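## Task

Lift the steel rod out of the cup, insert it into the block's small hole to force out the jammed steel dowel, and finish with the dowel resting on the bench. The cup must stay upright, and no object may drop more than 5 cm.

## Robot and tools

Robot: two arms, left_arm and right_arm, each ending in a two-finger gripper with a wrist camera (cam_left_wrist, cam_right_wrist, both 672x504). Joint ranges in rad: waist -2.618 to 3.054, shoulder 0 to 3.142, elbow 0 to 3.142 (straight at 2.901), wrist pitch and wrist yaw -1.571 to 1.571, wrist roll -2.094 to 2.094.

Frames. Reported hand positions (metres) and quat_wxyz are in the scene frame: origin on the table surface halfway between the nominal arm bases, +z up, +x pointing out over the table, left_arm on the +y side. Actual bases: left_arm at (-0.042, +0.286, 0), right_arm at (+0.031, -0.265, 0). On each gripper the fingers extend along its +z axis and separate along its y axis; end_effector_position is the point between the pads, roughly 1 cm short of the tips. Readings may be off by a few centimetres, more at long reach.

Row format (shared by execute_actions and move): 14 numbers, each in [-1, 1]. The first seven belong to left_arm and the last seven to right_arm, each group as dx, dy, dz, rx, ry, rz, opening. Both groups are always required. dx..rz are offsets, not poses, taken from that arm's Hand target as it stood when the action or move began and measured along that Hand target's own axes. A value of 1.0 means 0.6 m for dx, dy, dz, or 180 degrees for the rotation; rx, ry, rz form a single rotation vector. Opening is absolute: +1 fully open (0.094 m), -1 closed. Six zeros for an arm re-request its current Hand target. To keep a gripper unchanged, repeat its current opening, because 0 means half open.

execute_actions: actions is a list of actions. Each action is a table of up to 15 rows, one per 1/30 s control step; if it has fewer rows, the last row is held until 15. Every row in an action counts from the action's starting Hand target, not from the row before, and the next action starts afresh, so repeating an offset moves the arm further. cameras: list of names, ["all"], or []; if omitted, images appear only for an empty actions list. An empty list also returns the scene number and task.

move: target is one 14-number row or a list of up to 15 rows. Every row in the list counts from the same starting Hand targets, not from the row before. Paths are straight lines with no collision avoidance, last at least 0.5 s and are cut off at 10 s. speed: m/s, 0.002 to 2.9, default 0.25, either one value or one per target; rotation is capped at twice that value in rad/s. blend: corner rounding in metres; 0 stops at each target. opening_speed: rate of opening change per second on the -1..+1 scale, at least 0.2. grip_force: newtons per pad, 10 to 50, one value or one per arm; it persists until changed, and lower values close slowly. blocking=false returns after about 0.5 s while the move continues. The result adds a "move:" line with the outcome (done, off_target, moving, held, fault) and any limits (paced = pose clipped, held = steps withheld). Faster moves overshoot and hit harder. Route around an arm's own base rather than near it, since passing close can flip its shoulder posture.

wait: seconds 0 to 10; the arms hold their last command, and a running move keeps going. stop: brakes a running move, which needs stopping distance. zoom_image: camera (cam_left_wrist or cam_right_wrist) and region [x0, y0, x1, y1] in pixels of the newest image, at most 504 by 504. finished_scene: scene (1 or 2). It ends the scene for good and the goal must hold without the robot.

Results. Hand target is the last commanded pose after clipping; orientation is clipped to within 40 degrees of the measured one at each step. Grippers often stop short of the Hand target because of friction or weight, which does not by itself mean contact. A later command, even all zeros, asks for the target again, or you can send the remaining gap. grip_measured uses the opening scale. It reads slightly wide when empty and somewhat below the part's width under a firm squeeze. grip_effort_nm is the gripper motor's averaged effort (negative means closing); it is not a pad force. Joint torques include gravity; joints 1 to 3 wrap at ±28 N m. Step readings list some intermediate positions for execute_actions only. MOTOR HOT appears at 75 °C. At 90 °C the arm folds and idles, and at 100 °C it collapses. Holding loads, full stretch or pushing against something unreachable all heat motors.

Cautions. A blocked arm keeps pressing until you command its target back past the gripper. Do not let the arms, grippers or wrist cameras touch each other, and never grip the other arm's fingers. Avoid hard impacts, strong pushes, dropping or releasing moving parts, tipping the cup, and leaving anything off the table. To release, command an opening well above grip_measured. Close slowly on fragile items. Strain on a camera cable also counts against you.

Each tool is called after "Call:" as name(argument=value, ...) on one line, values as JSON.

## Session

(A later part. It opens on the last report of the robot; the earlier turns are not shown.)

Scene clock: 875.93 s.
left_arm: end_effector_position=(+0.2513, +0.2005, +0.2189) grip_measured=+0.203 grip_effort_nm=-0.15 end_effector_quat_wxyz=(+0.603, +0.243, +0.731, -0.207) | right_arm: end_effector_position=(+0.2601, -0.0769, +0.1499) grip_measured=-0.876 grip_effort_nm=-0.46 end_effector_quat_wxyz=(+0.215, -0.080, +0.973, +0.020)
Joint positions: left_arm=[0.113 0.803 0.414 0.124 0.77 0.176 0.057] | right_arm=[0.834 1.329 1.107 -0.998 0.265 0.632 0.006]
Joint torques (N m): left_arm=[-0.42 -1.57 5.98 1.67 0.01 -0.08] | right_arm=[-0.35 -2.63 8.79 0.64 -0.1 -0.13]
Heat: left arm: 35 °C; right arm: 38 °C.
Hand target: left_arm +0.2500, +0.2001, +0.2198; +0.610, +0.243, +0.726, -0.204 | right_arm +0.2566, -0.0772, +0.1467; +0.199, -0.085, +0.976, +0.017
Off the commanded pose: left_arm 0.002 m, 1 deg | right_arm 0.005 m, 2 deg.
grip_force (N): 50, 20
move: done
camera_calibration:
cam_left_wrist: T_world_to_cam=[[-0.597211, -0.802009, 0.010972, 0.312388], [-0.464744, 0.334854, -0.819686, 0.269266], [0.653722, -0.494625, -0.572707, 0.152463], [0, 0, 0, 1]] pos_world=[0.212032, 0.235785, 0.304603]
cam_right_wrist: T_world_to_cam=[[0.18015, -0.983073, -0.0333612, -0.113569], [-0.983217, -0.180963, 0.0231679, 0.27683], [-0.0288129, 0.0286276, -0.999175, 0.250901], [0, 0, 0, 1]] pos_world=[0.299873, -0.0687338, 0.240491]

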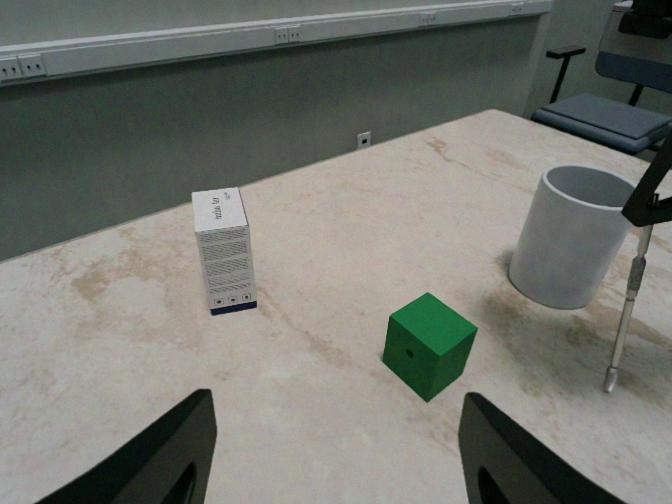

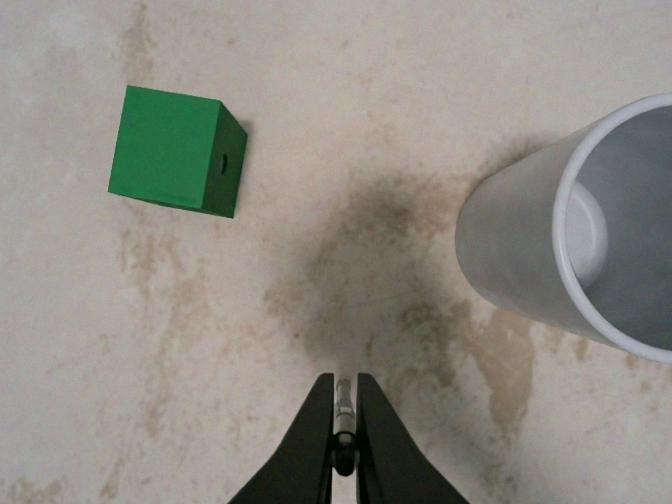

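Call:
move(target=[[0,0,0,0,0,0,0.2, -0.0483,0,0.0488,0,0,0,-1],[0,0,0,0,0,0,0.2, -0.0808,0,0.108,0,0,0,-1]], speed=0.04, blend=[0.01,0], grip_force=[50, 20], cameras=["all"])

Call:
zoom_image(camera="cam_left_wrist", region=[472, 130, 672, 420])

Scene clock: 889.50 s.
left_arm: end_effector_position=(+0.2513, +0.2005, +0.2189) grip_measured=+0.203 grip_effort_nm=-0.15 end_effector_quat_wxyz=(+0.603, +0.243, +0.731, -0.207) | right_arm: end_effector_position=(+0.3148, -0.0721, +0.0971) grip_measured=-0.876 grip_effort_nm=-0.46 end_effector_quat_wxyz=(+0.183, -0.087, +0.979, +0.006)
Joint positions: left_arm=[0.113 0.803 0.414 0.124 0.77 0.176 0.057] | right_arm=[0.688 1.565 1.124 -0.817 0.197 0.489 0.006]
Joint torques (N m): left_arm=[-0.28 -1.72 6.09 1.64 0.04 -0.1] | right_arm=[-0.43 -5.2 10.58 1.03 0.14 -0.07]
Heat: left arm: 36 °C; right arm: 39 °C.
Hand target: left_arm +0.2500, +0.2001, +0.2198; +0.610, +0.243, +0.726, -0.204 | right_arm +0.3255, -0.0650, +0.1061; +0.199, -0.085, +0.976, +0.018
Off the commanded pose: left_arm 0.002 m, 1 deg | right_arm 0.016 m, 2 deg.
grip_force (N): 50, 20
move: off_target (right_arm)
camera_calibration:
cam_left_wrist: T_world_to_cam=[[-0.597211, -0.802009, 0.010972, 0.312388], [-0.464744, 0.334854, -0.819686, 0.269266], [0.653722, -0.494625, -0.572707, 0.152463], [0, 0, 0, 1]] pos_world=[0.212032, 0.235785, 0.304603]
cam_right_wrist: T_world_to_cam=[[0.185874, -0.982525, -0.0097599, -0.124536], [-0.978248, -0.185977, 0.0918885, 0.324003], [-0.0920979, -0.00753206, -0.995721, 0.216512], [0, 0, 0, 1]] pos_world=[0.360044, -0.0604715, 0.184598]

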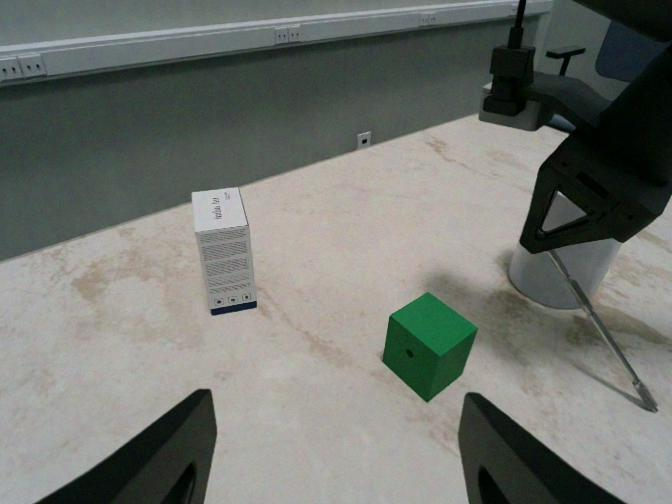

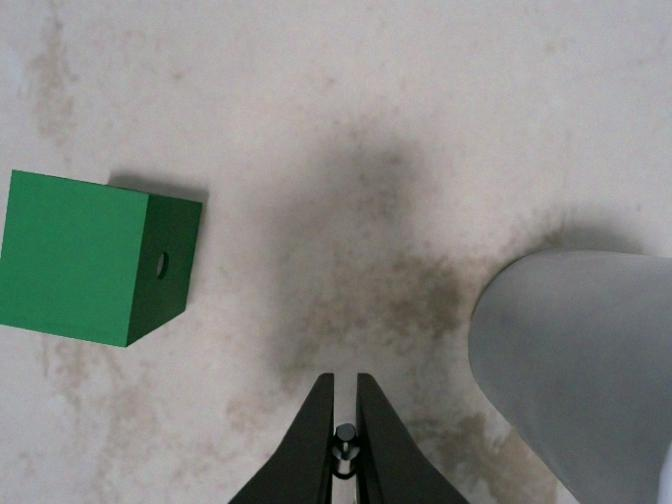

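Scaled by 1.738 from the camera's 672x504 image, which has a finer 960x720 frame.

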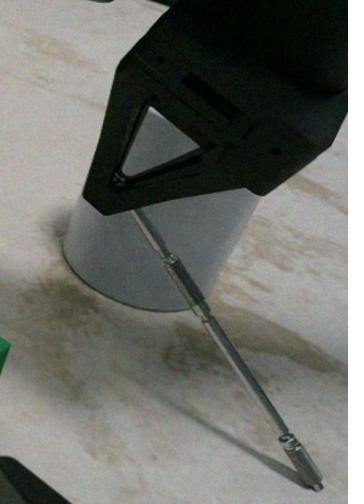

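Call:
move(target=[0,0,0,0,0,0,0.2, -0.0078,-0.0025,0.0433,0,0,0,-1], speed=0.04, grip_force=[50, 20], cameras=["all"])

Call:
zoom_image(camera="cam_left_wrist", region=[472, 130, 672, 420])

Scene clock: 905.50 s.
left_arm: end_effector_position=(+0.2513, +0.2005, +0.2189) grip_measured=+0.203 grip_effort_nm=-0.15 end_effector_quat_wxyz=(+0.603, +0.243, +0.731, -0.207) | right_arm: end_effector_position=(+0.3347, -0.0665, +0.0830) grip_measured=-0.876 grip_effort_nm=-0.46 end_effector_quat_wxyz=(+0.192, -0.086, +0.978, +0.012)
Joint positions: left_arm=[0.113 0.803 0.414 0.124 0.77 0.176 0.057] | right_arm=[0.66 1.628 1.124 -0.725 0.188 0.462 0.006]
Joint torques (N m): left_arm=[-0.44 -1.54 6.08 1.68 0.03 -0.07] | right_arm=[-0.43 -5.71 8.28 1.13 0.08 -0.08]
Heat: left arm: 35 °C; right arm: 41 °C.
Hand target: left_arm +0.2500, +0.2001, +0.2198; +0.610, +0.243, +0.726, -0.204 | right_arm +0.3400, -0.0639, +0.0840; +0.199, -0.085, +0.976, +0.018
Off the commanded pose: left_arm 0.002 m, 1 deg | right_arm 0.006 m, 1 deg.
grip_force (N): 50, 20
move: done
camera_calibration:
cam_left_wrist: T_world_to_cam=[[-0.597211, -0.802009, 0.010972, 0.312388], [-0.464744, 0.334854, -0.819686, 0.269266], [0.653722, -0.494625, -0.572707, 0.152463], [0, 0, 0, 1]] pos_world=[0.212032, 0.235785, 0.304603]
cam_right_wrist: T_world_to_cam=[[0.186456, -0.982239, -0.0209839, -0.122032], [-0.979671, -0.187493, 0.0713459, 0.347877], [-0.074013, 0.00725442, -0.997231, 0.19949], [0, 0, 0, 1]] pos_world=[0.378323, -0.0560874, 0.171557]

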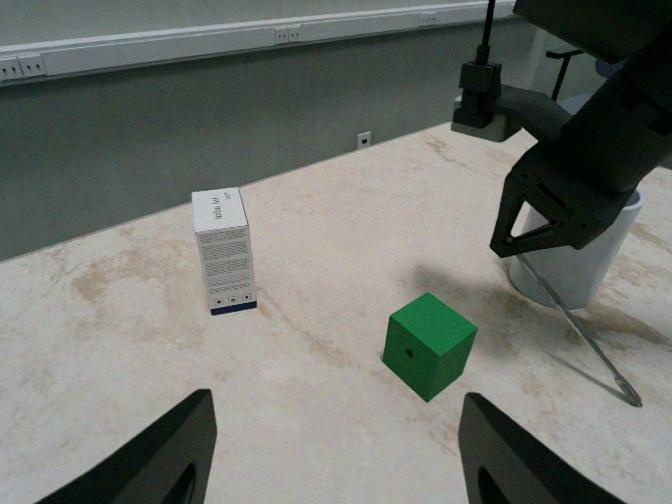

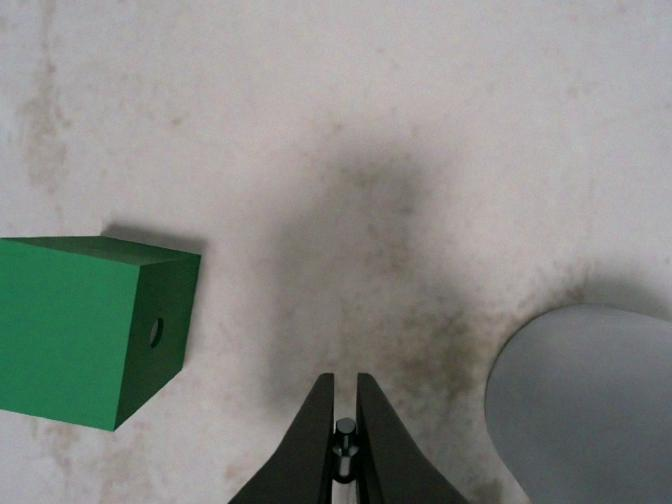

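Scaled by 1.738 from the camera's 672x504 image, which has a finer 960x720 frame.

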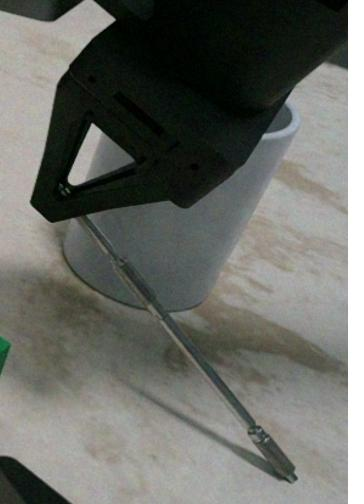

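Call:
move(target=[[0,0,0,0,0,0,0.2, -0.0522,0,-0.1226,0,0,0,-1],[0,0,0,0,0,0,0.2, -0.0608,0.0377,-0.1045,0.0601,-0.0271,0.125,-1]], speed=0.08, blend=[0.01,0], grip_force=50, cameras=["all"])

Scene clock: 970.57 s.
left_arm: end_effector_position=(+0.2513, +0.2005, +0.2189) grip_measured=+0.203 grip_effort_nm=-0.15 end_effector_quat_wxyz=(+0.603, +0.243, +0.731, -0.207) | right_arm: end_effector_position=(+0.3400, -0.0421, +0.1485) grip_measured=-0.893 grip_effort_nm=-1.01 end_effector_quat_wxyz=(+0.227, +0.122, +0.966, -0.030)
Joint positions: left_arm=[0.113 0.803 0.414 0.124 0.77 0.176 0.057] | right_arm=[0.799 1.75 1.51 -1.094 0.401 1.01 0.005]
Joint torques (N m): left_arm=[-0.39 -1.61 6.05 1.67 0.02 -0.11] | right_arm=[0.39 -6.63 10.44 0.53 0.53 0.13]
Heat: left arm: 35 °C; right arm: 40 °C.
Hand target: left_arm +0.2500, +0.2001, +0.2198; +0.610, +0.243, +0.726, -0.204 | right_arm +0.3450, -0.0402, +0.1559; +0.240, +0.126, +0.962, -0.032
Off the commanded pose: left_arm 0.002 m, 1 deg | right_arm 0.009 m, 2 deg.
move: done
camera_calibration:
cam_left_wrist: T_world_to_cam=[[-0.597211, -0.802009, 0.010972, 0.312388], [-0.464744, 0.334854, -0.819686, 0.269266], [0.653722, -0.494625, -0.572707, 0.152463], [0, 0, 0, 1]] pos_world=[0.212032, 0.235785, 0.304603]
cam_right_wrist: T_world_to_cam=[[-0.232629, -0.972246, -0.0249355, 0.0457169], [-0.972524, 0.23278, -0.00327587, 0.379367], [0.00898943, 0.0234883, -0.999684, 0.237755], [0, 0, 0, 1]] pos_world=[0.377441, -0.0494454, 0.240063]

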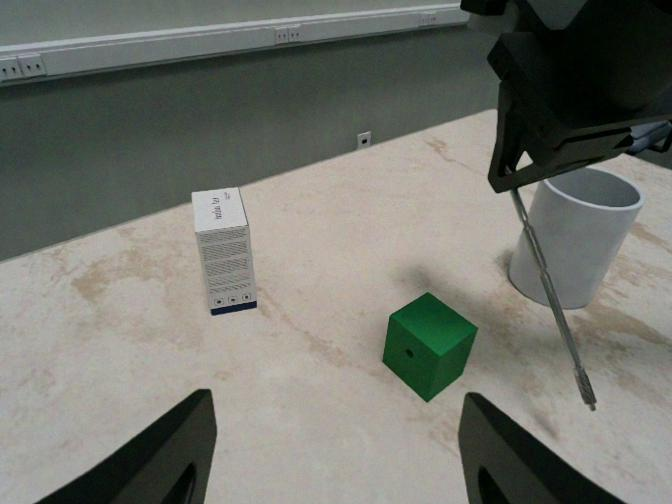

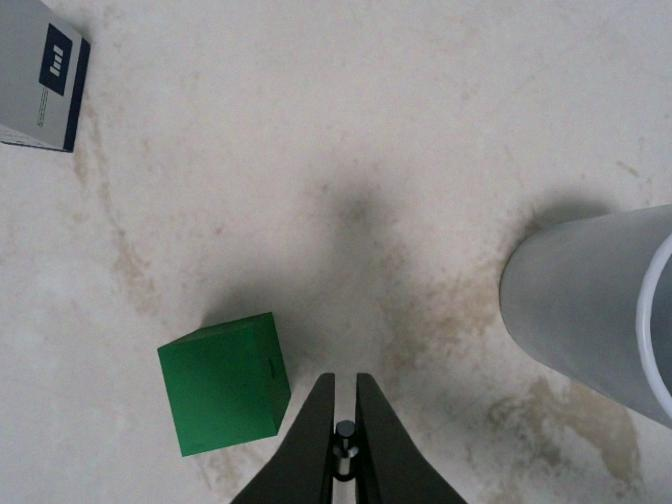

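Call:
move(target=[0.149,-0.274,0.2138,-0.1247,-0.0166,-0.0185,0.3, 0,0,0,0,0,0,-1], speed=0.12, cameras=["all"])

Scene clock: 1012.93 s.
left_arm: end_effector_position=(+0.2353, +0.0064, +0.1014) grip_measured=+0.297 grip_effort_nm=0.14 end_effector_quat_wxyz=(+0.648, +0.111, +0.749, -0.078) | right_arm: end_effector_position=(+0.3399, -0.0422, +0.1485) grip_measured=-0.893 grip_effort_nm=-1.01 end_effector_quat_wxyz=(+0.227, +0.122, +0.966, -0.031)
Joint positions: left_arm=[-1.173 1.817 0.426 1.16 -0.871 -0.152 0.061] | right_arm=[0.799 1.75 1.51 -1.094 0.401 1.01 0.005]
Joint torques (N m): left_arm=[-0.18 -4.83 6.22 1.63 -0.34 -0.04] | right_arm=[0.4 -6.61 10.45 0.58 0.55 0.06]
Heat: left arm: 35 °C; right arm: 41 °C.
Hand target: left_arm +0.2395, +0.0021, +0.1095; +0.658, +0.094, +0.743, -0.083 | right_arm +0.3450, -0.0401, +0.1559; +0.240, +0.126, +0.962, -0.032
Off the commanded pose: left_arm 0.010 m, 2 deg | right_arm 0.009 m, 2 deg.
move: done
camera_calibration:
cam_left_wrist: T_world_to_cam=[[-0.257117, -0.966065, -0.0246832, 0.0730538], [-0.515231, 0.158647, -0.84224, 0.245789], [0.817575, -0.203837, -0.538537, -0.0442384], [0, 0, 0, 1]] pos_world=[0.18159, 0.0225635, 0.184993]
cam_right_wrist: T_world_to_cam=[[-0.233037, -0.972152, -0.0247964, 0.0457438], [-0.972428, 0.233182, -0.00310222, 0.379333], [0.00879791, 0.0233898, -0.999688, 0.237825], [0, 0, 0, 1]] pos_world=[0.377441, -0.0495463, 0.240062]

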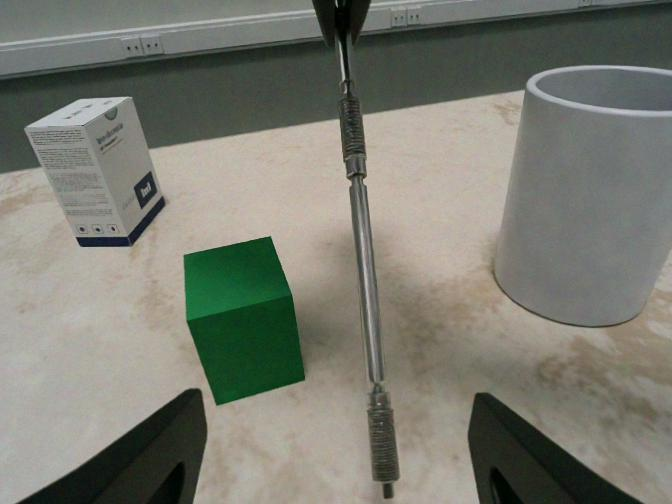

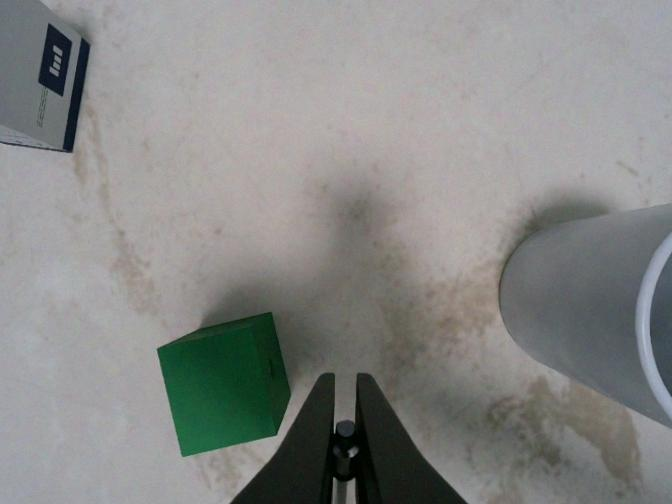

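Call:
zoom_image(camera="cam_left_wrist", region=[310, 340, 430, 504])

Call:
zoom_image(camera="cam_left_wrist", region=[310, 140, 430, 304])

Call:
zoom_image(camera="cam_left_wrist", region=[290, 0, 410, 164])

Scaled by 3.073 from the camera's 672x504 image, which has a finer 960x720 frame.

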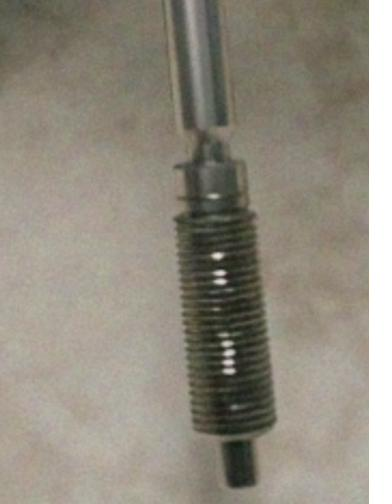

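Scaled by 3.073 from the camera's 672x504 image, which has a finer 960x720 frame.

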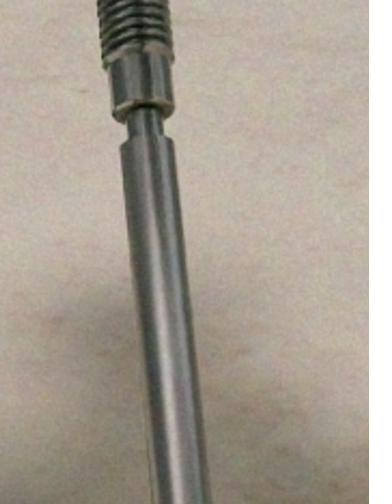

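Scaled by 3.073 from the camera's 672x504 image, which has a finer 960x720 frame.

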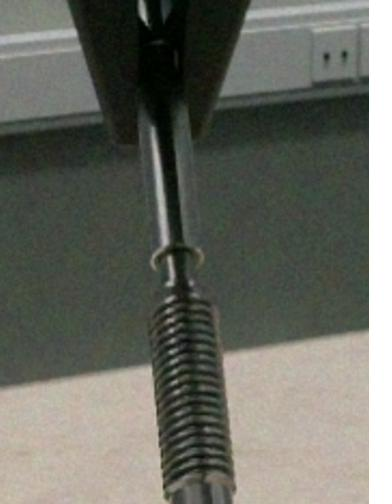

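Call:
move(target=[-0.0402,-0.0102,0.05,-0.0151,0.039,-0.0107,0.3, 0,0,0,0,0,0,-1], speed=0.06, cameras=["cam_left_wrist"])

Scene clock: 1089.17 s.
left_arm: end_effector_position=(+0.2640, -0.0064, +0.1059) grip_measured=+0.297 grip_effort_nm=0.15 end_effector_quat_wxyz=(+0.598, +0.094, +0.795, -0.050) | right_arm: end_effector_position=(+0.3399, -0.0422, +0.1485) grip_measured=-0.893 grip_effort_nm=-1.01 end_effector_quat_wxyz=(+0.227, +0.122, +0.966, -0.031)
Joint positions: left_arm=[-1.112 1.743 0.634 0.675 -0.84 -0.298 0.061] | right_arm=[0.799 1.75 1.51 -1.094 0.401 1.01 0.005]
Joint torques (N m): left_arm=[0.28 -9.11 8.06 1.28 -0.29 -0.18] | right_arm=[0.39 -6.61 10.45 0.58 0.54 0.06]
Heat: left arm: 34 °C; right arm: 42 °C.
Hand target: left_arm +0.2697, -0.0119, +0.1298; +0.612, +0.071, +0.785, -0.070 | right_arm +0.3450, -0.0401, +0.1559; +0.240, +0.126, +0.962, -0.032
Off the commanded pose: left_arm 0.025 m, 4 deg | right_arm 0.009 m, 2 deg.
move: off_target (left_arm)
camera_calibration:
cam_left_wrist: T_world_to_cam=[[-0.198503, -0.979521, -0.0336826, 0.0535298], [-0.630067, 0.153859, -0.761146, 0.288068], [0.750741, -0.129867, -0.647706, -0.0382144], [0, 0, 0, 1]] pos_world=[0.220817, 0.0031491, 0.196313]
Images, in order (width x height): cam_left_wrist 672x504.

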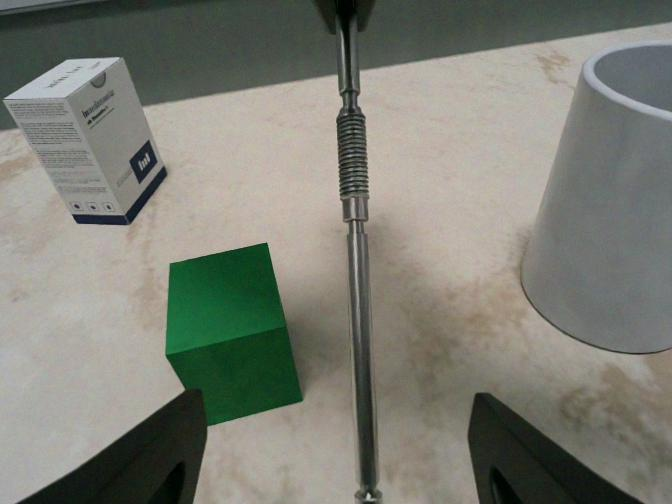

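Call:
move(target=[-0.041,-0.012,0.0412,-0.0064,0,-0.0064,0.2, 0,0,0,0,0,0,-1], speed=0.05, cameras=["cam_left_wrist"])

Scene clock: 1111.50 s.
left_arm: end_effector_position=(+0.2916, -0.0195, +0.1366) grip_measured=+0.203 grip_effort_nm=-0.15 end_effector_quat_wxyz=(+0.605, +0.071, +0.791, -0.059) | right_arm: end_effector_position=(+0.3399, -0.0422, +0.1485) grip_measured=-0.893 grip_effort_nm=-1.01 end_effector_quat_wxyz=(+0.227, +0.122, +0.966, -0.031)
Joint positions: left_arm=[-1.061 1.743 0.772 0.581 -0.813 -0.298 0.057] | right_arm=[0.799 1.75 1.51 -1.094 0.401 1.01 0.005]
Joint torques (N m): left_arm=[0.38 -6.67 8.73 1.34 -0.24 -0.13] | right_arm=[0.4 -6.61 10.44 0.58 0.54 0.06]
Heat: left arm: 34 °C; right arm: 42 °C.
Hand target: left_arm +0.2976, -0.0245, +0.1478; +0.612, +0.057, +0.786, -0.068 | right_arm +0.3450, -0.0401, +0.1559; +0.240, +0.126, +0.962, -0.032
Off the commanded pose: left_arm 0.014 m, 2 deg | right_arm 0.009 m, 2 deg.
move: off_target (left_arm)
camera_calibration:
cam_left_wrist: T_world_to_cam=[[-0.173077, -0.984876, 0.00799561, 0.0339565], [-0.624177, 0.103403, -0.77441, 0.330007], [0.761871, -0.139024, -0.632634, -0.0462541], [0, 0, 0, 1]] pos_world=[0.2471, -0.00711124, 0.226027]
Images, in order (width x height): cam_left_wrist 672x504.

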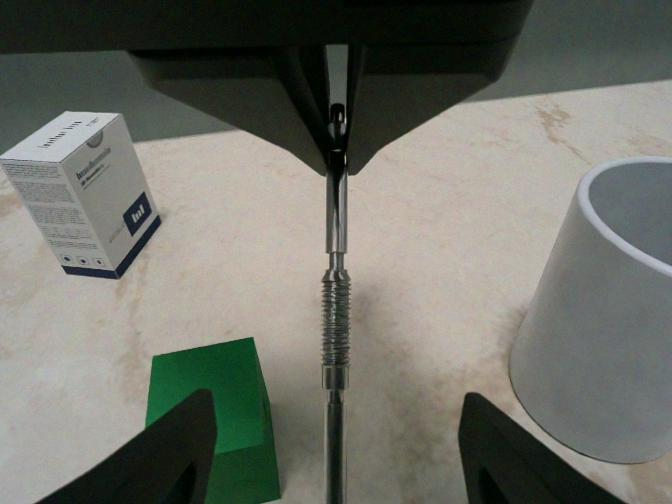

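Call:
zoom_image(camera="cam_left_wrist", region=[250, 80, 430, 290])

Call:
zoom_image(camera="cam_left_wrist", region=[250, 250, 430, 504])

Scaled by 2.400 from the camera's 672x504 image, which has a finer 960x720 frame.

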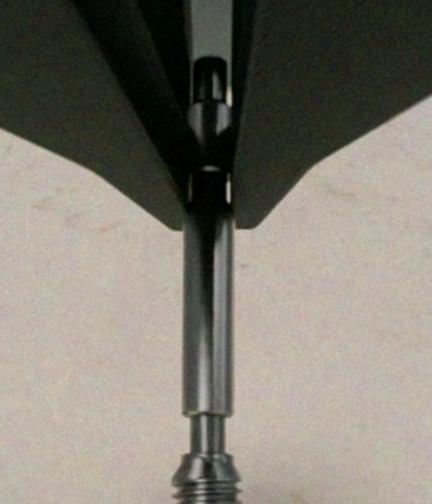

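Scaled by 1.984 from the camera's 672x504 image, which has a finer 960x720 frame.

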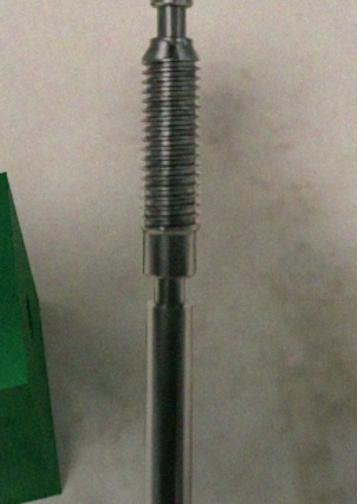

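Call:
move(target=[0,0,0,0,0,0,-1, 0,0,0,0,0,0,-1], opening_speed=0.4, cameras=["cam_left_wrist"])

Call:
zoom_image(camera="cam_left_wrist", region=[250, 250, 430, 504])

Scene clock: 1144.70 s.
left_arm: end_effector_position=(+0.2916, -0.0196, +0.1364) grip_measured=-0.986 grip_effort_nm=-0.75 end_effector_quat_wxyz=(+0.605, +0.071, +0.791, -0.059) | right_arm: end_effector_position=(+0.3399, -0.0422, +0.1485) grip_measured=-0.893 grip_effort_nm=-1.01 end_effector_quat_wxyz=(+0.227, +0.122, +0.966, -0.031)
Joint positions: left_arm=[-1.061 1.743 0.772 0.58 -0.812 -0.299 0.001] | right_arm=[0.799 1.75 1.51 -1.094 0.401 1.01 0.005]
Joint torques (N m): left_arm=[0.32 -6.61 8.75 1.36 -0.26 -0.13] | right_arm=[0.4 -6.61 10.45 0.58 0.54 0.06]
Heat: left arm: 36 °C; right arm: 42 °C.
Hand target: left_arm +0.2976, -0.0245, +0.1478; +0.612, +0.057, +0.786, -0.068 | right_arm +0.3450, -0.0401, +0.1559; +0.240, +0.126, +0.962, -0.032
Off the commanded pose: left_arm 0.014 m, 2 deg | right_arm 0.009 m, 2 deg.
move: off_target (left_arm)
camera_calibration:
cam_left_wrist: T_world_to_cam=[[-0.173692, -0.984768, 0.007992, 0.0341133], [-0.624609, 0.103886, -0.773997, 0.329873], [0.761377, -0.139429, -0.633139, -0.0461488], [0, 0, 0, 1]] pos_world=[0.247103, -0.00711009, 0.225829]
Images, in order (width x height): cam_left_wrist 672x504.

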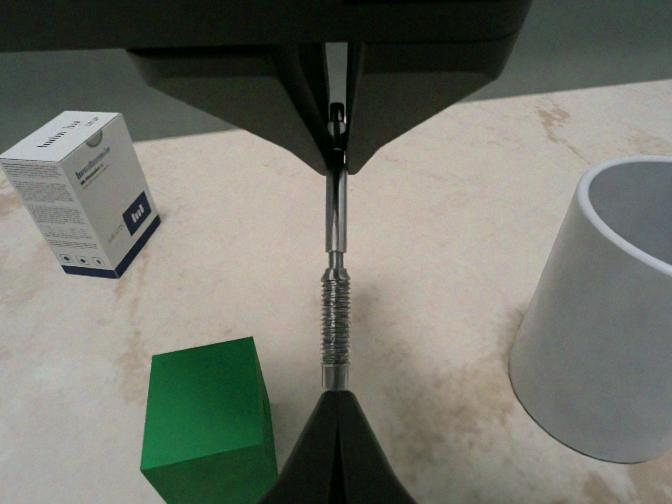

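Scaled by 1.984 from the camera's 672x504 image, which has a finer 960x720 frame.

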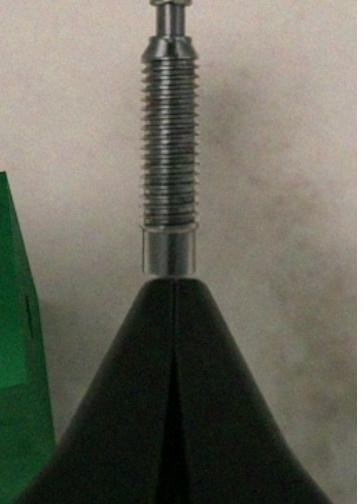

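Call:
move(target=[[0,0,0,0,0,0,0.1, 0,0,0,0,0,0,-1],[0.0302,0.0008,0.022,0,0,0,0.1, 0,0,0,0,0,0,-1]], speed=0.05, cameras=["cam_left_wrist"])

Call:
zoom_image(camera="cam_left_wrist", region=[250, 250, 430, 504])

Scene clock: 1199.47 s.
left_arm: end_effector_position=(+0.2995, -0.0213, +0.1180) grip_measured=+0.097 grip_effort_nm=0.15 end_effector_quat_wxyz=(+0.602, +0.069, +0.793, -0.059) | right_arm: end_effector_position=(+0.3399, -0.0422, +0.1485) grip_measured=-0.893 grip_effort_nm=-1.01 end_effector_quat_wxyz=(+0.227, +0.122, +0.966, -0.031)
Joint positions: left_arm=[-1.042 1.816 0.772 0.651 -0.795 -0.299 0.052] | right_arm=[0.799 1.75 1.51 -1.094 0.401 1.01 0.005]
Joint torques (N m): left_arm=[0.36 -6.5 7.83 1.58 -0.25 -0.04] | right_arm=[0.39 -6.61 10.45 0.58 0.55 0.06]
Heat: left arm: 36 °C; right arm: 42 °C.
Hand target: left_arm +0.3059, -0.0263, +0.1270; +0.612, +0.057, +0.786, -0.068 | right_arm +0.3450, -0.0401, +0.1559; +0.240, +0.126, +0.962, -0.032
Off the commanded pose: left_arm 0.012 m, 2 deg | right_arm 0.009 m, 2 deg.
move: off_target (left_arm)
camera_calibration:
cam_left_wrist: T_world_to_cam=[[-0.170939, -0.985223, 0.0107267, 0.0327653], [-0.629926, 0.10091, -0.770072, 0.321813], [0.75761, -0.138393, -0.637867, -0.062285], [0, 0, 0, 1]] pos_world=[0.255507, -0.00881276, 0.207738]
Images, in order (width x height): cam_left_wrist 672x504.

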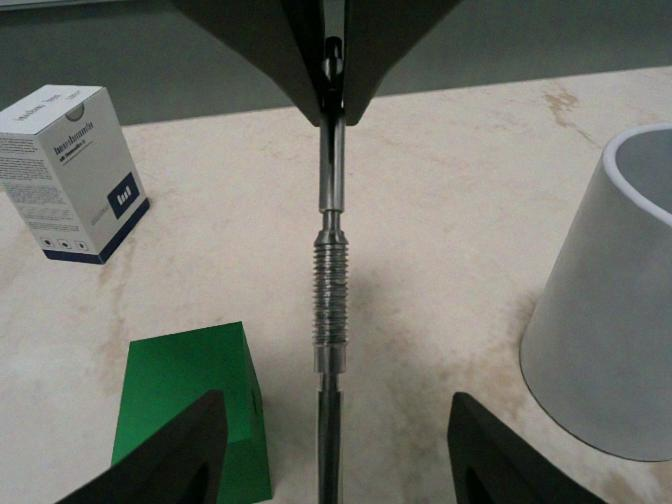

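Scaled by 1.984 from the camera's 672x504 image, which has a finer 960x720 frame.

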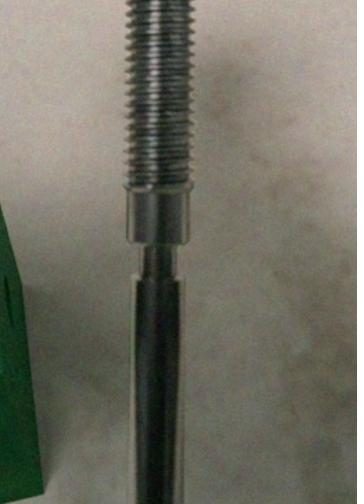

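Call:
move(target=[-0.0045,0.004,-0.006,0,0,0,0.0, 0,0,0,0,0,0,-1], speed=0.04, cameras=["cam_left_wrist"])

Call:
zoom_image(camera="cam_left_wrist", region=[210, 330, 470, 504])

Scene clock: 1221.00 s.
left_arm: end_effector_position=(+0.2995, -0.0213, +0.1181) grip_measured=+0.003 grip_effort_nm=-0.15 end_effector_quat_wxyz=(+0.602, +0.069, +0.793, -0.060) | right_arm: end_effector_position=(+0.3399, -0.0422, +0.1485) grip_measured=-0.893 grip_effort_nm=-1.01 end_effector_quat_wxyz=(+0.227, +0.122, +0.966, -0.031)
Joint positions: left_arm=[-1.042 1.816 0.772 0.652 -0.795 -0.299 0.047] | right_arm=[0.799 1.75 1.51 -1.094 0.401 1.01 0.005]
Joint torques (N m): left_arm=[0.27 -8.08 6.89 1.49 -0.28 -0.04] | right_arm=[0.39 -6.61 10.45 0.58 0.54 0.06]
Heat: left arm: 36 °C; right arm: 42 °C.
Hand target: left_arm +0.3035, -0.0233, +0.1304; +0.612, +0.057, +0.786, -0.068 | right_arm +0.3450, -0.0401, +0.1559; +0.240, +0.126, +0.962, -0.032
Off the commanded pose: left_arm 0.013 m, 2 deg | right_arm 0.009 m, 2 deg.
move: off_target (left_arm)
camera_calibration:
cam_left_wrist: T_world_to_cam=[[-0.170887, -0.985229, 0.0110438, 0.0326855], [-0.629746, 0.100595, -0.77026, 0.321878], [0.757772, -0.138583, -0.637634, -0.0623131], [0, 0, 0, 1]] pos_world=[0.255506, -0.00881214, 0.207836]
Images, in order (width x height): cam_left_wrist 672x504.

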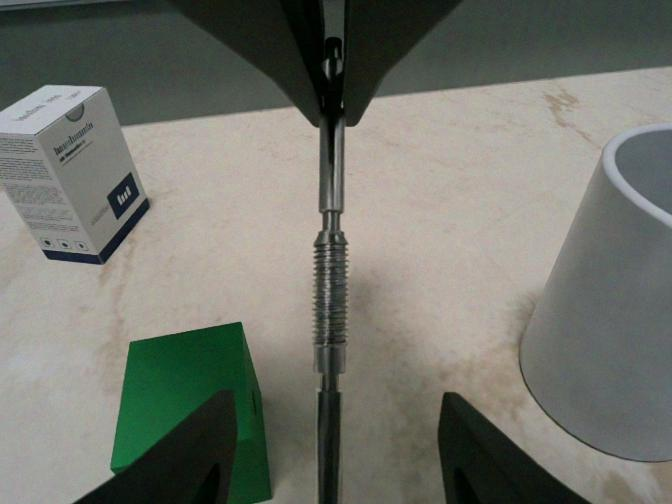

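Scaled by 1.938 from the camera's 672x504 image, which has a finer 960x720 frame.

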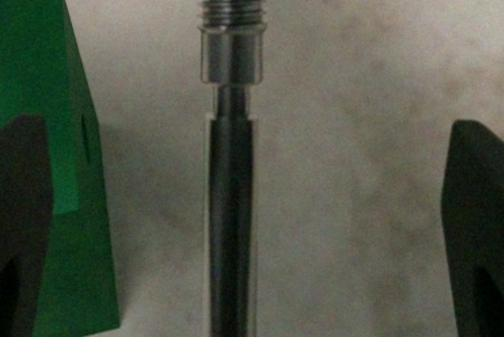

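Call:
move(target=[0,0.0165,0,0,0,0,0.0, 0,0,0,0,0,0,-1], speed=0.04, cameras=["cam_left_wrist"])

Call:
zoom_image(camera="cam_left_wrist", region=[210, 330, 470, 504])

Scene clock: 1233.00 s.
left_arm: end_effector_position=(+0.3051, -0.0179, +0.1186) grip_measured=+0.003 grip_effort_nm=-0.15 end_effector_quat_wxyz=(+0.602, +0.065, +0.793, -0.062) | right_arm: end_effector_position=(+0.3399, -0.0422, +0.1485) grip_measured=-0.893 grip_effort_nm=-1.01 end_effector_quat_wxyz=(+0.227, +0.122, +0.966, -0.031)
Joint positions: left_arm=[-1.023 1.816 0.772 0.659 -0.778 -0.299 0.047] | right_arm=[0.799 1.75 1.51 -1.094 0.401 1.01 0.005]
Joint torques (N m): left_arm=[0.38 -9.74 4.48 1.61 -0.26 0.05] | right_arm=[0.4 -6.6 10.45 0.57 0.54 0.06]
Heat: left arm: 35 °C; right arm: 42 °C.
Hand target: left_arm +0.3052, -0.0136, +0.1300; +0.612, +0.057, +0.786, -0.068 | right_arm +0.3450, -0.0401, +0.1559; +0.240, +0.126, +0.962, -0.032
Off the commanded pose: left_arm 0.012 m, 2 deg | right_arm 0.009 m, 2 deg.
move: off_target (left_arm)
camera_calibration:
cam_left_wrist: T_world_to_cam=[[-0.166991, -0.985741, 0.0207288, 0.0346669], [-0.631378, 0.0907642, -0.770146, 0.325688], [0.757282, -0.141695, -0.637531, -0.0657273], [0, 0, 0, 1]] pos_world=[0.261195, -0.00470149, 0.208205]
Images, in order (width x height): cam_left_wrist 672x504.

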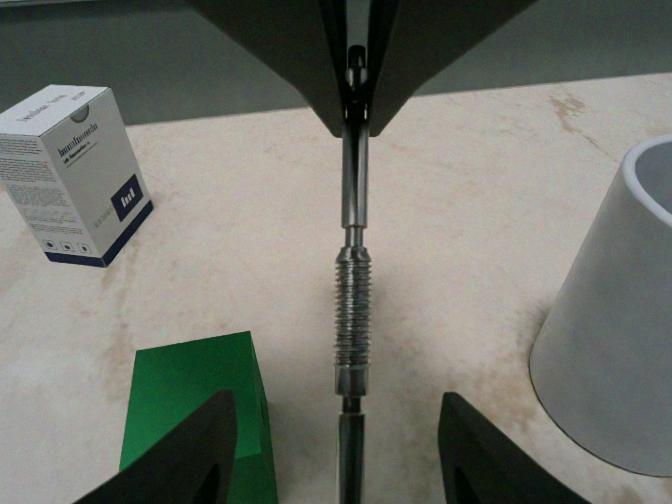

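Scaled by 1.938 from the camera's 672x504 image, which has a finer 960x720 frame.

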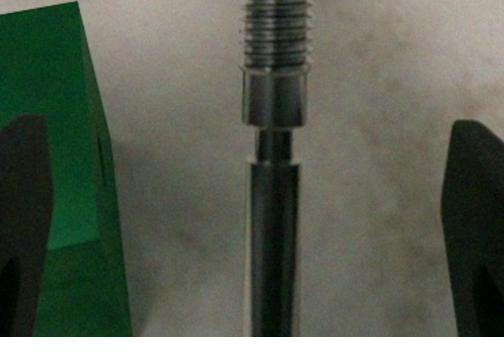

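Call:
move(target=[0.0022,-0.0183,-0.0057,0,0,0,0.0, 0,0,0,0,0,0,-1], speed=0.04, cameras=["cam_left_wrist"])

Call:
zoom_image(camera="cam_left_wrist", region=[210, 330, 470, 504])

Scene clock: 1253.53 s.
left_arm: end_effector_position=(+0.2986, -0.0245, +0.1189) grip_measured=+0.003 grip_effort_nm=-0.15 end_effector_quat_wxyz=(+0.602, +0.071, +0.792, -0.067) | right_arm: end_effector_position=(+0.3399, -0.0422, +0.1485) grip_measured=-0.893 grip_effort_nm=-1.01 end_effector_quat_wxyz=(+0.227, +0.122, +0.966, -0.031)
Joint positions: left_arm=[-1.045 1.816 0.772 0.659 -0.784 -0.299 0.047] | right_arm=[0.799 1.75 1.51 -1.094 0.401 1.01 0.005]
Joint torques (N m): left_arm=[-0.35 -8.36 6.43 1.39 -0.47 -0.1] | right_arm=[0.4 -6.6 10.45 0.58 0.54 0.06]
Heat: left arm: 34 °C; right arm: 42 °C.
Hand target: left_arm +0.2997, -0.0238, +0.1300; +0.612, +0.057, +0.786, -0.068 | right_arm +0.3450, -0.0401, +0.1559; +0.240, +0.126, +0.962, -0.032
Off the commanded pose: left_arm 0.011 m, 2 deg | right_arm 0.009 m, 2 deg.
move: off_target (left_arm)
camera_calibration:
cam_left_wrist: T_world_to_cam=[[-0.183248, -0.982873, 0.0194982, 0.0322306], [-0.628159, 0.101812, -0.771395, 0.321938], [0.756199, -0.153604, -0.636057, -0.0616449], [0, 0, 0, 1]] pos_world=[0.25475, -0.0105674, 0.208504]
Images, in order (width x height): cam_left_wrist 672x504.

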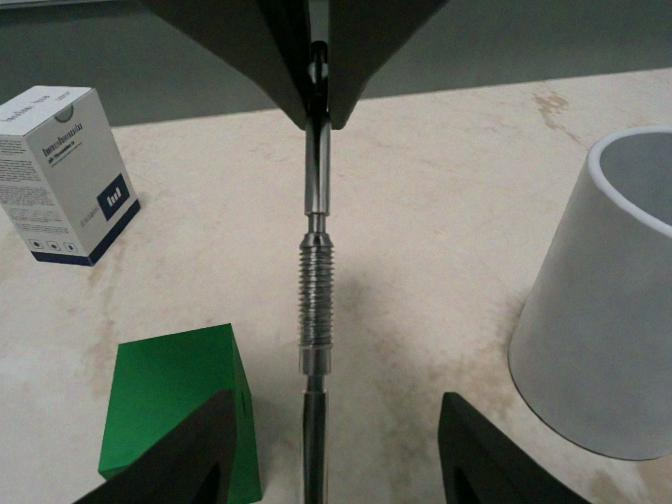

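Scaled by 1.938 from the camera's 672x504 image, which has a finer 960x720 frame.

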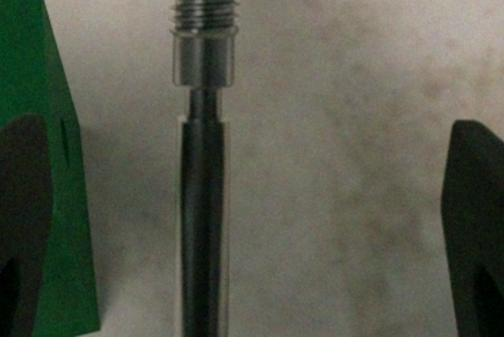

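Call:
move(target=[0,0,0,0,0,0,0.0, 0,-0.0085,0,0,0,0,-1], speed=0.04, cameras=["cam_left_wrist"])

Call:
zoom_image(camera="cam_left_wrist", region=[210, 330, 470, 504])

Scene clock: 1270.17 s.
left_arm: end_effector_position=(+0.2986, -0.0243, +0.1190) grip_measured=+0.003 grip_effort_nm=-0.15 end_effector_quat_wxyz=(+0.603, +0.071, +0.792, -0.066) | right_arm: end_effector_position=(+0.3399, -0.0422, +0.1485) grip_measured=-0.893 grip_effort_nm=-1.01 end_effector_quat_wxyz=(+0.227, +0.122, +0.966, -0.031)
Joint positions: left_arm=[-1.045 1.816 0.772 0.659 -0.785 -0.299 0.047] | right_arm=[0.799 1.75 1.51 -1.094 0.401 1.01 0.005]
Joint torques (N m): left_arm=[-0.34 -8.44 6.35 1.4 -0.48 -0.11] | right_arm=[-0.2 -7.91 8.57 0.64 0.53 -0.02]
Heat: left arm: 34 °C; right arm: 42 °C.
Hand target: left_arm +0.2997, -0.0238, +0.1300; +0.612, +0.057, +0.786, -0.068 | right_arm +0.3436, -0.0451, +0.1559; +0.240, +0.126, +0.962, -0.032
Off the commanded pose: left_arm 0.011 m, 2 deg | right_arm 0.009 m, 2 deg.
move: off_target (left_arm)
camera_calibration:
cam_left_wrist: T_world_to_cam=[[-0.182175, -0.983079, 0.0191648, 0.0321174], [-0.627951, 0.101323, -0.771629, 0.321993], [0.75663, -0.152606, -0.635784, -0.0617191], [0, 0, 0, 1]] pos_world=[0.254746, -0.0104703, 0.208604]
Images, in order (width x height): cam_left_wrist 672x504.

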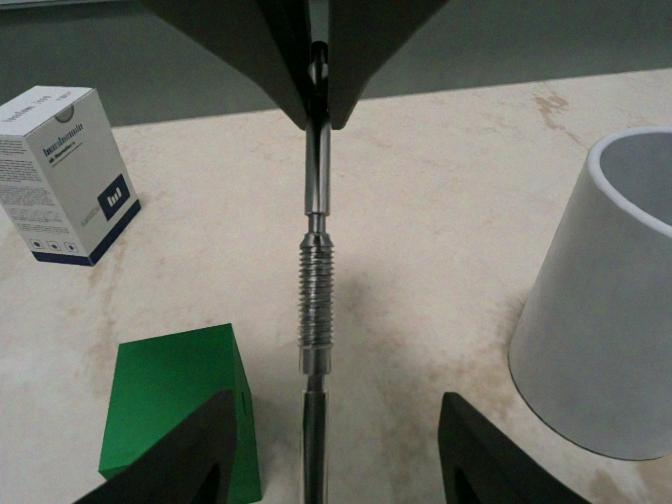

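Scaled by 1.938 from the camera's 672x504 image, which has a finer 960x720 frame.

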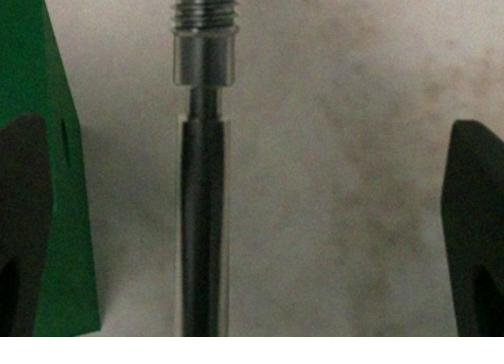

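Call:
move(target=[0,0,0,0,0,0,0.0, 0,-0.0062,0,0,0,0,-1], speed=0.04, cameras=["cam_left_wrist"])

Call:
zoom_image(camera="cam_left_wrist", region=[210, 330, 470, 504])

Scene clock: 1279.63 s.
left_arm: end_effector_position=(+0.2986, -0.0243, +0.1190) grip_measured=+0.003 grip_effort_nm=-0.15 end_effector_quat_wxyz=(+0.603, +0.071, +0.792, -0.066) | right_arm: end_effector_position=(+0.3404, -0.0429, +0.1485) grip_measured=-0.893 grip_effort_nm=-1.01 end_effector_quat_wxyz=(+0.227, +0.123, +0.966, -0.031)
Joint positions: left_arm=[-1.045 1.816 0.772 0.659 -0.785 -0.299 0.047] | right_arm=[0.796 1.75 1.51 -1.094 0.401 1.01 0.005]
Joint torques (N m): left_arm=[-0.36 -8.31 6.35 1.39 -0.48 -0.11] | right_arm=[-0.44 -8.96 7.28 0.69 0.51 -0.09]
Heat: left arm: 34 °C; right arm: 42 °C.
Hand target: left_arm +0.2997, -0.0238, +0.1300; +0.612, +0.057, +0.786, -0.068 | right_arm +0.3427, -0.0486, +0.1559; +0.240, +0.126, +0.962, -0.032
Off the commanded pose: left_arm 0.011 m, 2 deg | right_arm 0.010 m, 2 deg.
move: off_target (left_arm)
camera_calibration:
cam_left_wrist: T_world_to_cam=[[-0.182175, -0.983079, 0.0191648, 0.0321174], [-0.627951, 0.101323, -0.771629, 0.321993], [0.75663, -0.152606, -0.635784, -0.0617191], [0, 0, 0, 1]] pos_world=[0.254746, -0.0104703, 0.208604]
Images, in order (width x height): cam_left_wrist 672x504.

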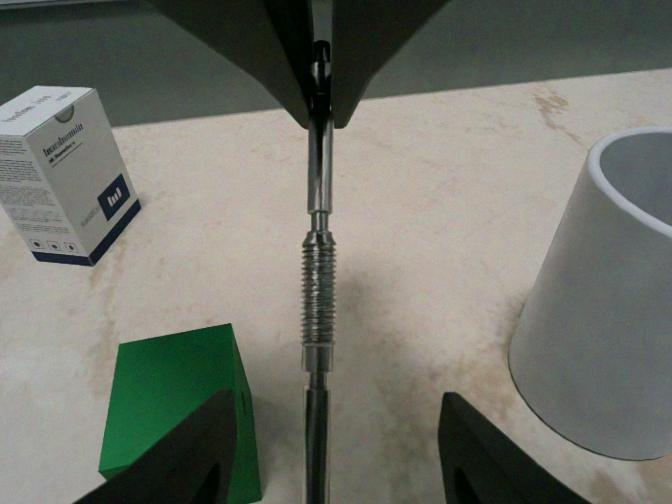

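Scaled by 1.938 from the camera's 672x504 image, which has a finer 960x720 frame.

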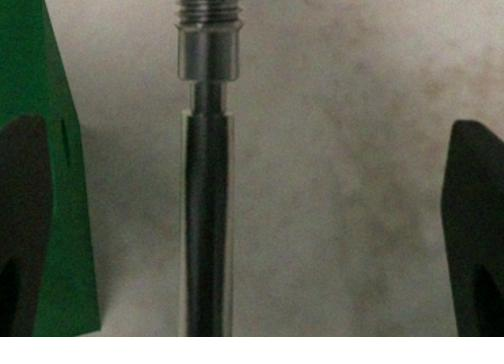

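Call:
move(target=[0,0,0,0,0,0,0.0, 0,-0.0070,0,0,0,0,-1], speed=0.04, cameras=["cam_left_wrist"])

Call:
zoom_image(camera="cam_left_wrist", region=[210, 330, 470, 504])

Scene clock: 1285.47 s.
left_arm: end_effector_position=(+0.2986, -0.0243, +0.1190) grip_measured=+0.003 grip_effort_nm=-0.15 end_effector_quat_wxyz=(+0.603, +0.071, +0.792, -0.066) | right_arm: end_effector_position=(+0.3390, -0.0478, +0.1431) grip_measured=-0.893 grip_effort_nm=-1.01 end_effector_quat_wxyz=(+0.222, +0.123, +0.967, -0.039)
Joint positions: left_arm=[-1.045 1.816 0.772 0.659 -0.785 -0.299 0.047] | right_arm=[0.79 1.75 1.492 -1.094 0.401 1.007 0.005]
Joint torques (N m): left_arm=[-0.38 -8.38 6.41 1.43 -0.47 -0.1] | right_arm=[-0.44 -10.21 7.24 0.72 0.5 -0.14]
Heat: left arm: 34 °C; right arm: 41 °C.
Hand target: left_arm +0.2997, -0.0238, +0.1300; +0.612, +0.057, +0.786, -0.068 | right_arm +0.3417, -0.0528, +0.1559; +0.240, +0.126, +0.962, -0.032
Off the commanded pose: left_arm 0.011 m, 2 deg | right_arm 0.014 m, 2 deg.
move: off_target (left_arm, right_arm)
camera_calibration:
cam_left_wrist: T_world_to_cam=[[-0.182175, -0.983079, 0.0191648, 0.0321174], [-0.627951, 0.101323, -0.771629, 0.321993], [0.75663, -0.152606, -0.635784, -0.0617191], [0, 0, 0, 1]] pos_world=[0.254746, -0.0104703, 0.208604]
Images, in order (width x height): cam_left_wrist 672x504.

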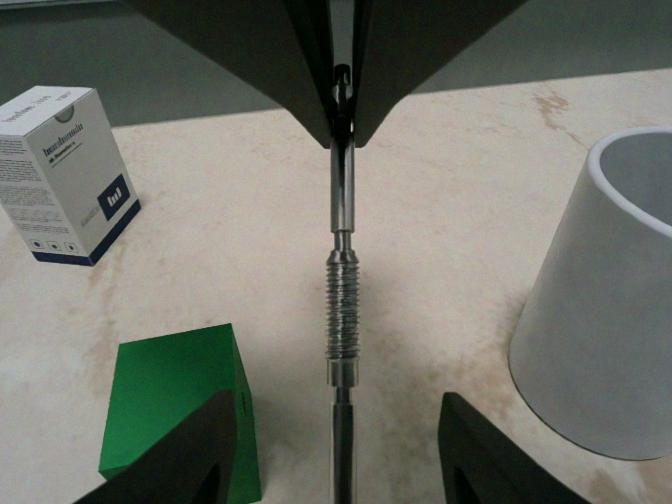

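Scaled by 1.938 from the camera's 672x504 image, which has a finer 960x720 frame.

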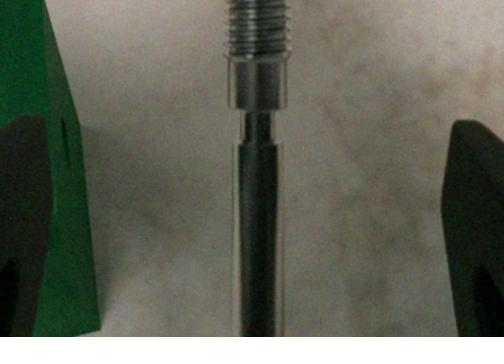

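Call:
move(target=[0,0,0,0,0,0,-1, 0,0,0,0,0,0,-1], opening_speed=0.4, cameras=["cam_left_wrist"])

Call:
zoom_image(camera="cam_left_wrist", region=[210, 330, 470, 504])

Scene clock: 1294.37 s.
left_arm: end_effector_position=(+0.2986, -0.0242, +0.1190) grip_measured=-0.891 grip_effort_nm=-1.02 end_effector_quat_wxyz=(+0.603, +0.071, +0.792, -0.066) | right_arm: end_effector_position=(+0.3392, -0.0477, +0.1432) grip_measured=-0.893 grip_effort_nm=-1.01 end_effector_quat_wxyz=(+0.222, +0.123, +0.967, -0.038)
Joint positions: left_arm=[-1.045 1.816 0.772 0.659 -0.786 -0.299 0.005] | right_arm=[0.79 1.75 1.492 -1.093 0.401 1.006 0.005]
Joint torques (N m): left_arm=[-0.4 -8.38 6.43 1.41 -0.46 -0.09] | right_arm=[-0.43 -10.19 7.24 0.71 0.5 -0.11]
Heat: left arm: 34 °C; right arm: 40 °C.
Hand target: left_arm +0.2997, -0.0238, +0.1300; +0.612, +0.057, +0.786, -0.068 | right_arm +0.3416, -0.0528, +0.1559; +0.240, +0.126, +0.962, -0.032
Off the commanded pose: left_arm 0.011 m, 2 deg | right_arm 0.014 m, 2 deg.
move: off_target (left_arm, right_arm)
camera_calibration:
cam_left_wrist: T_world_to_cam=[[-0.181826, -0.983145, 0.0191, 0.0320402], [-0.627959, 0.101146, -0.771646, 0.321996], [0.756708, -0.1523, -0.635765, -0.0617387], [0, 0, 0, 1]] pos_world=[0.254744, -0.0104712, 0.208604]
Images, in order (width x height): cam_left_wrist 672x504.

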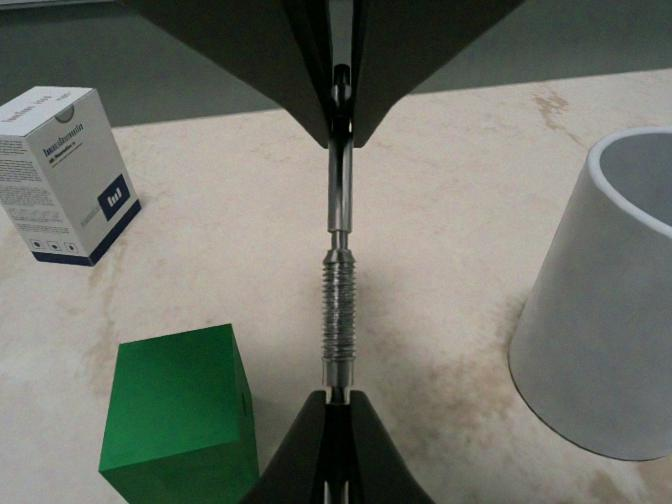

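Scaled by 1.938 from the camera's 672x504 image, which has a finer 960x720 frame.

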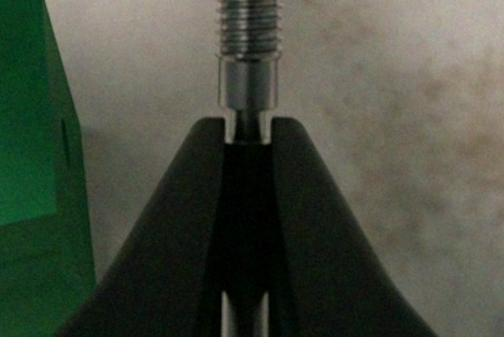

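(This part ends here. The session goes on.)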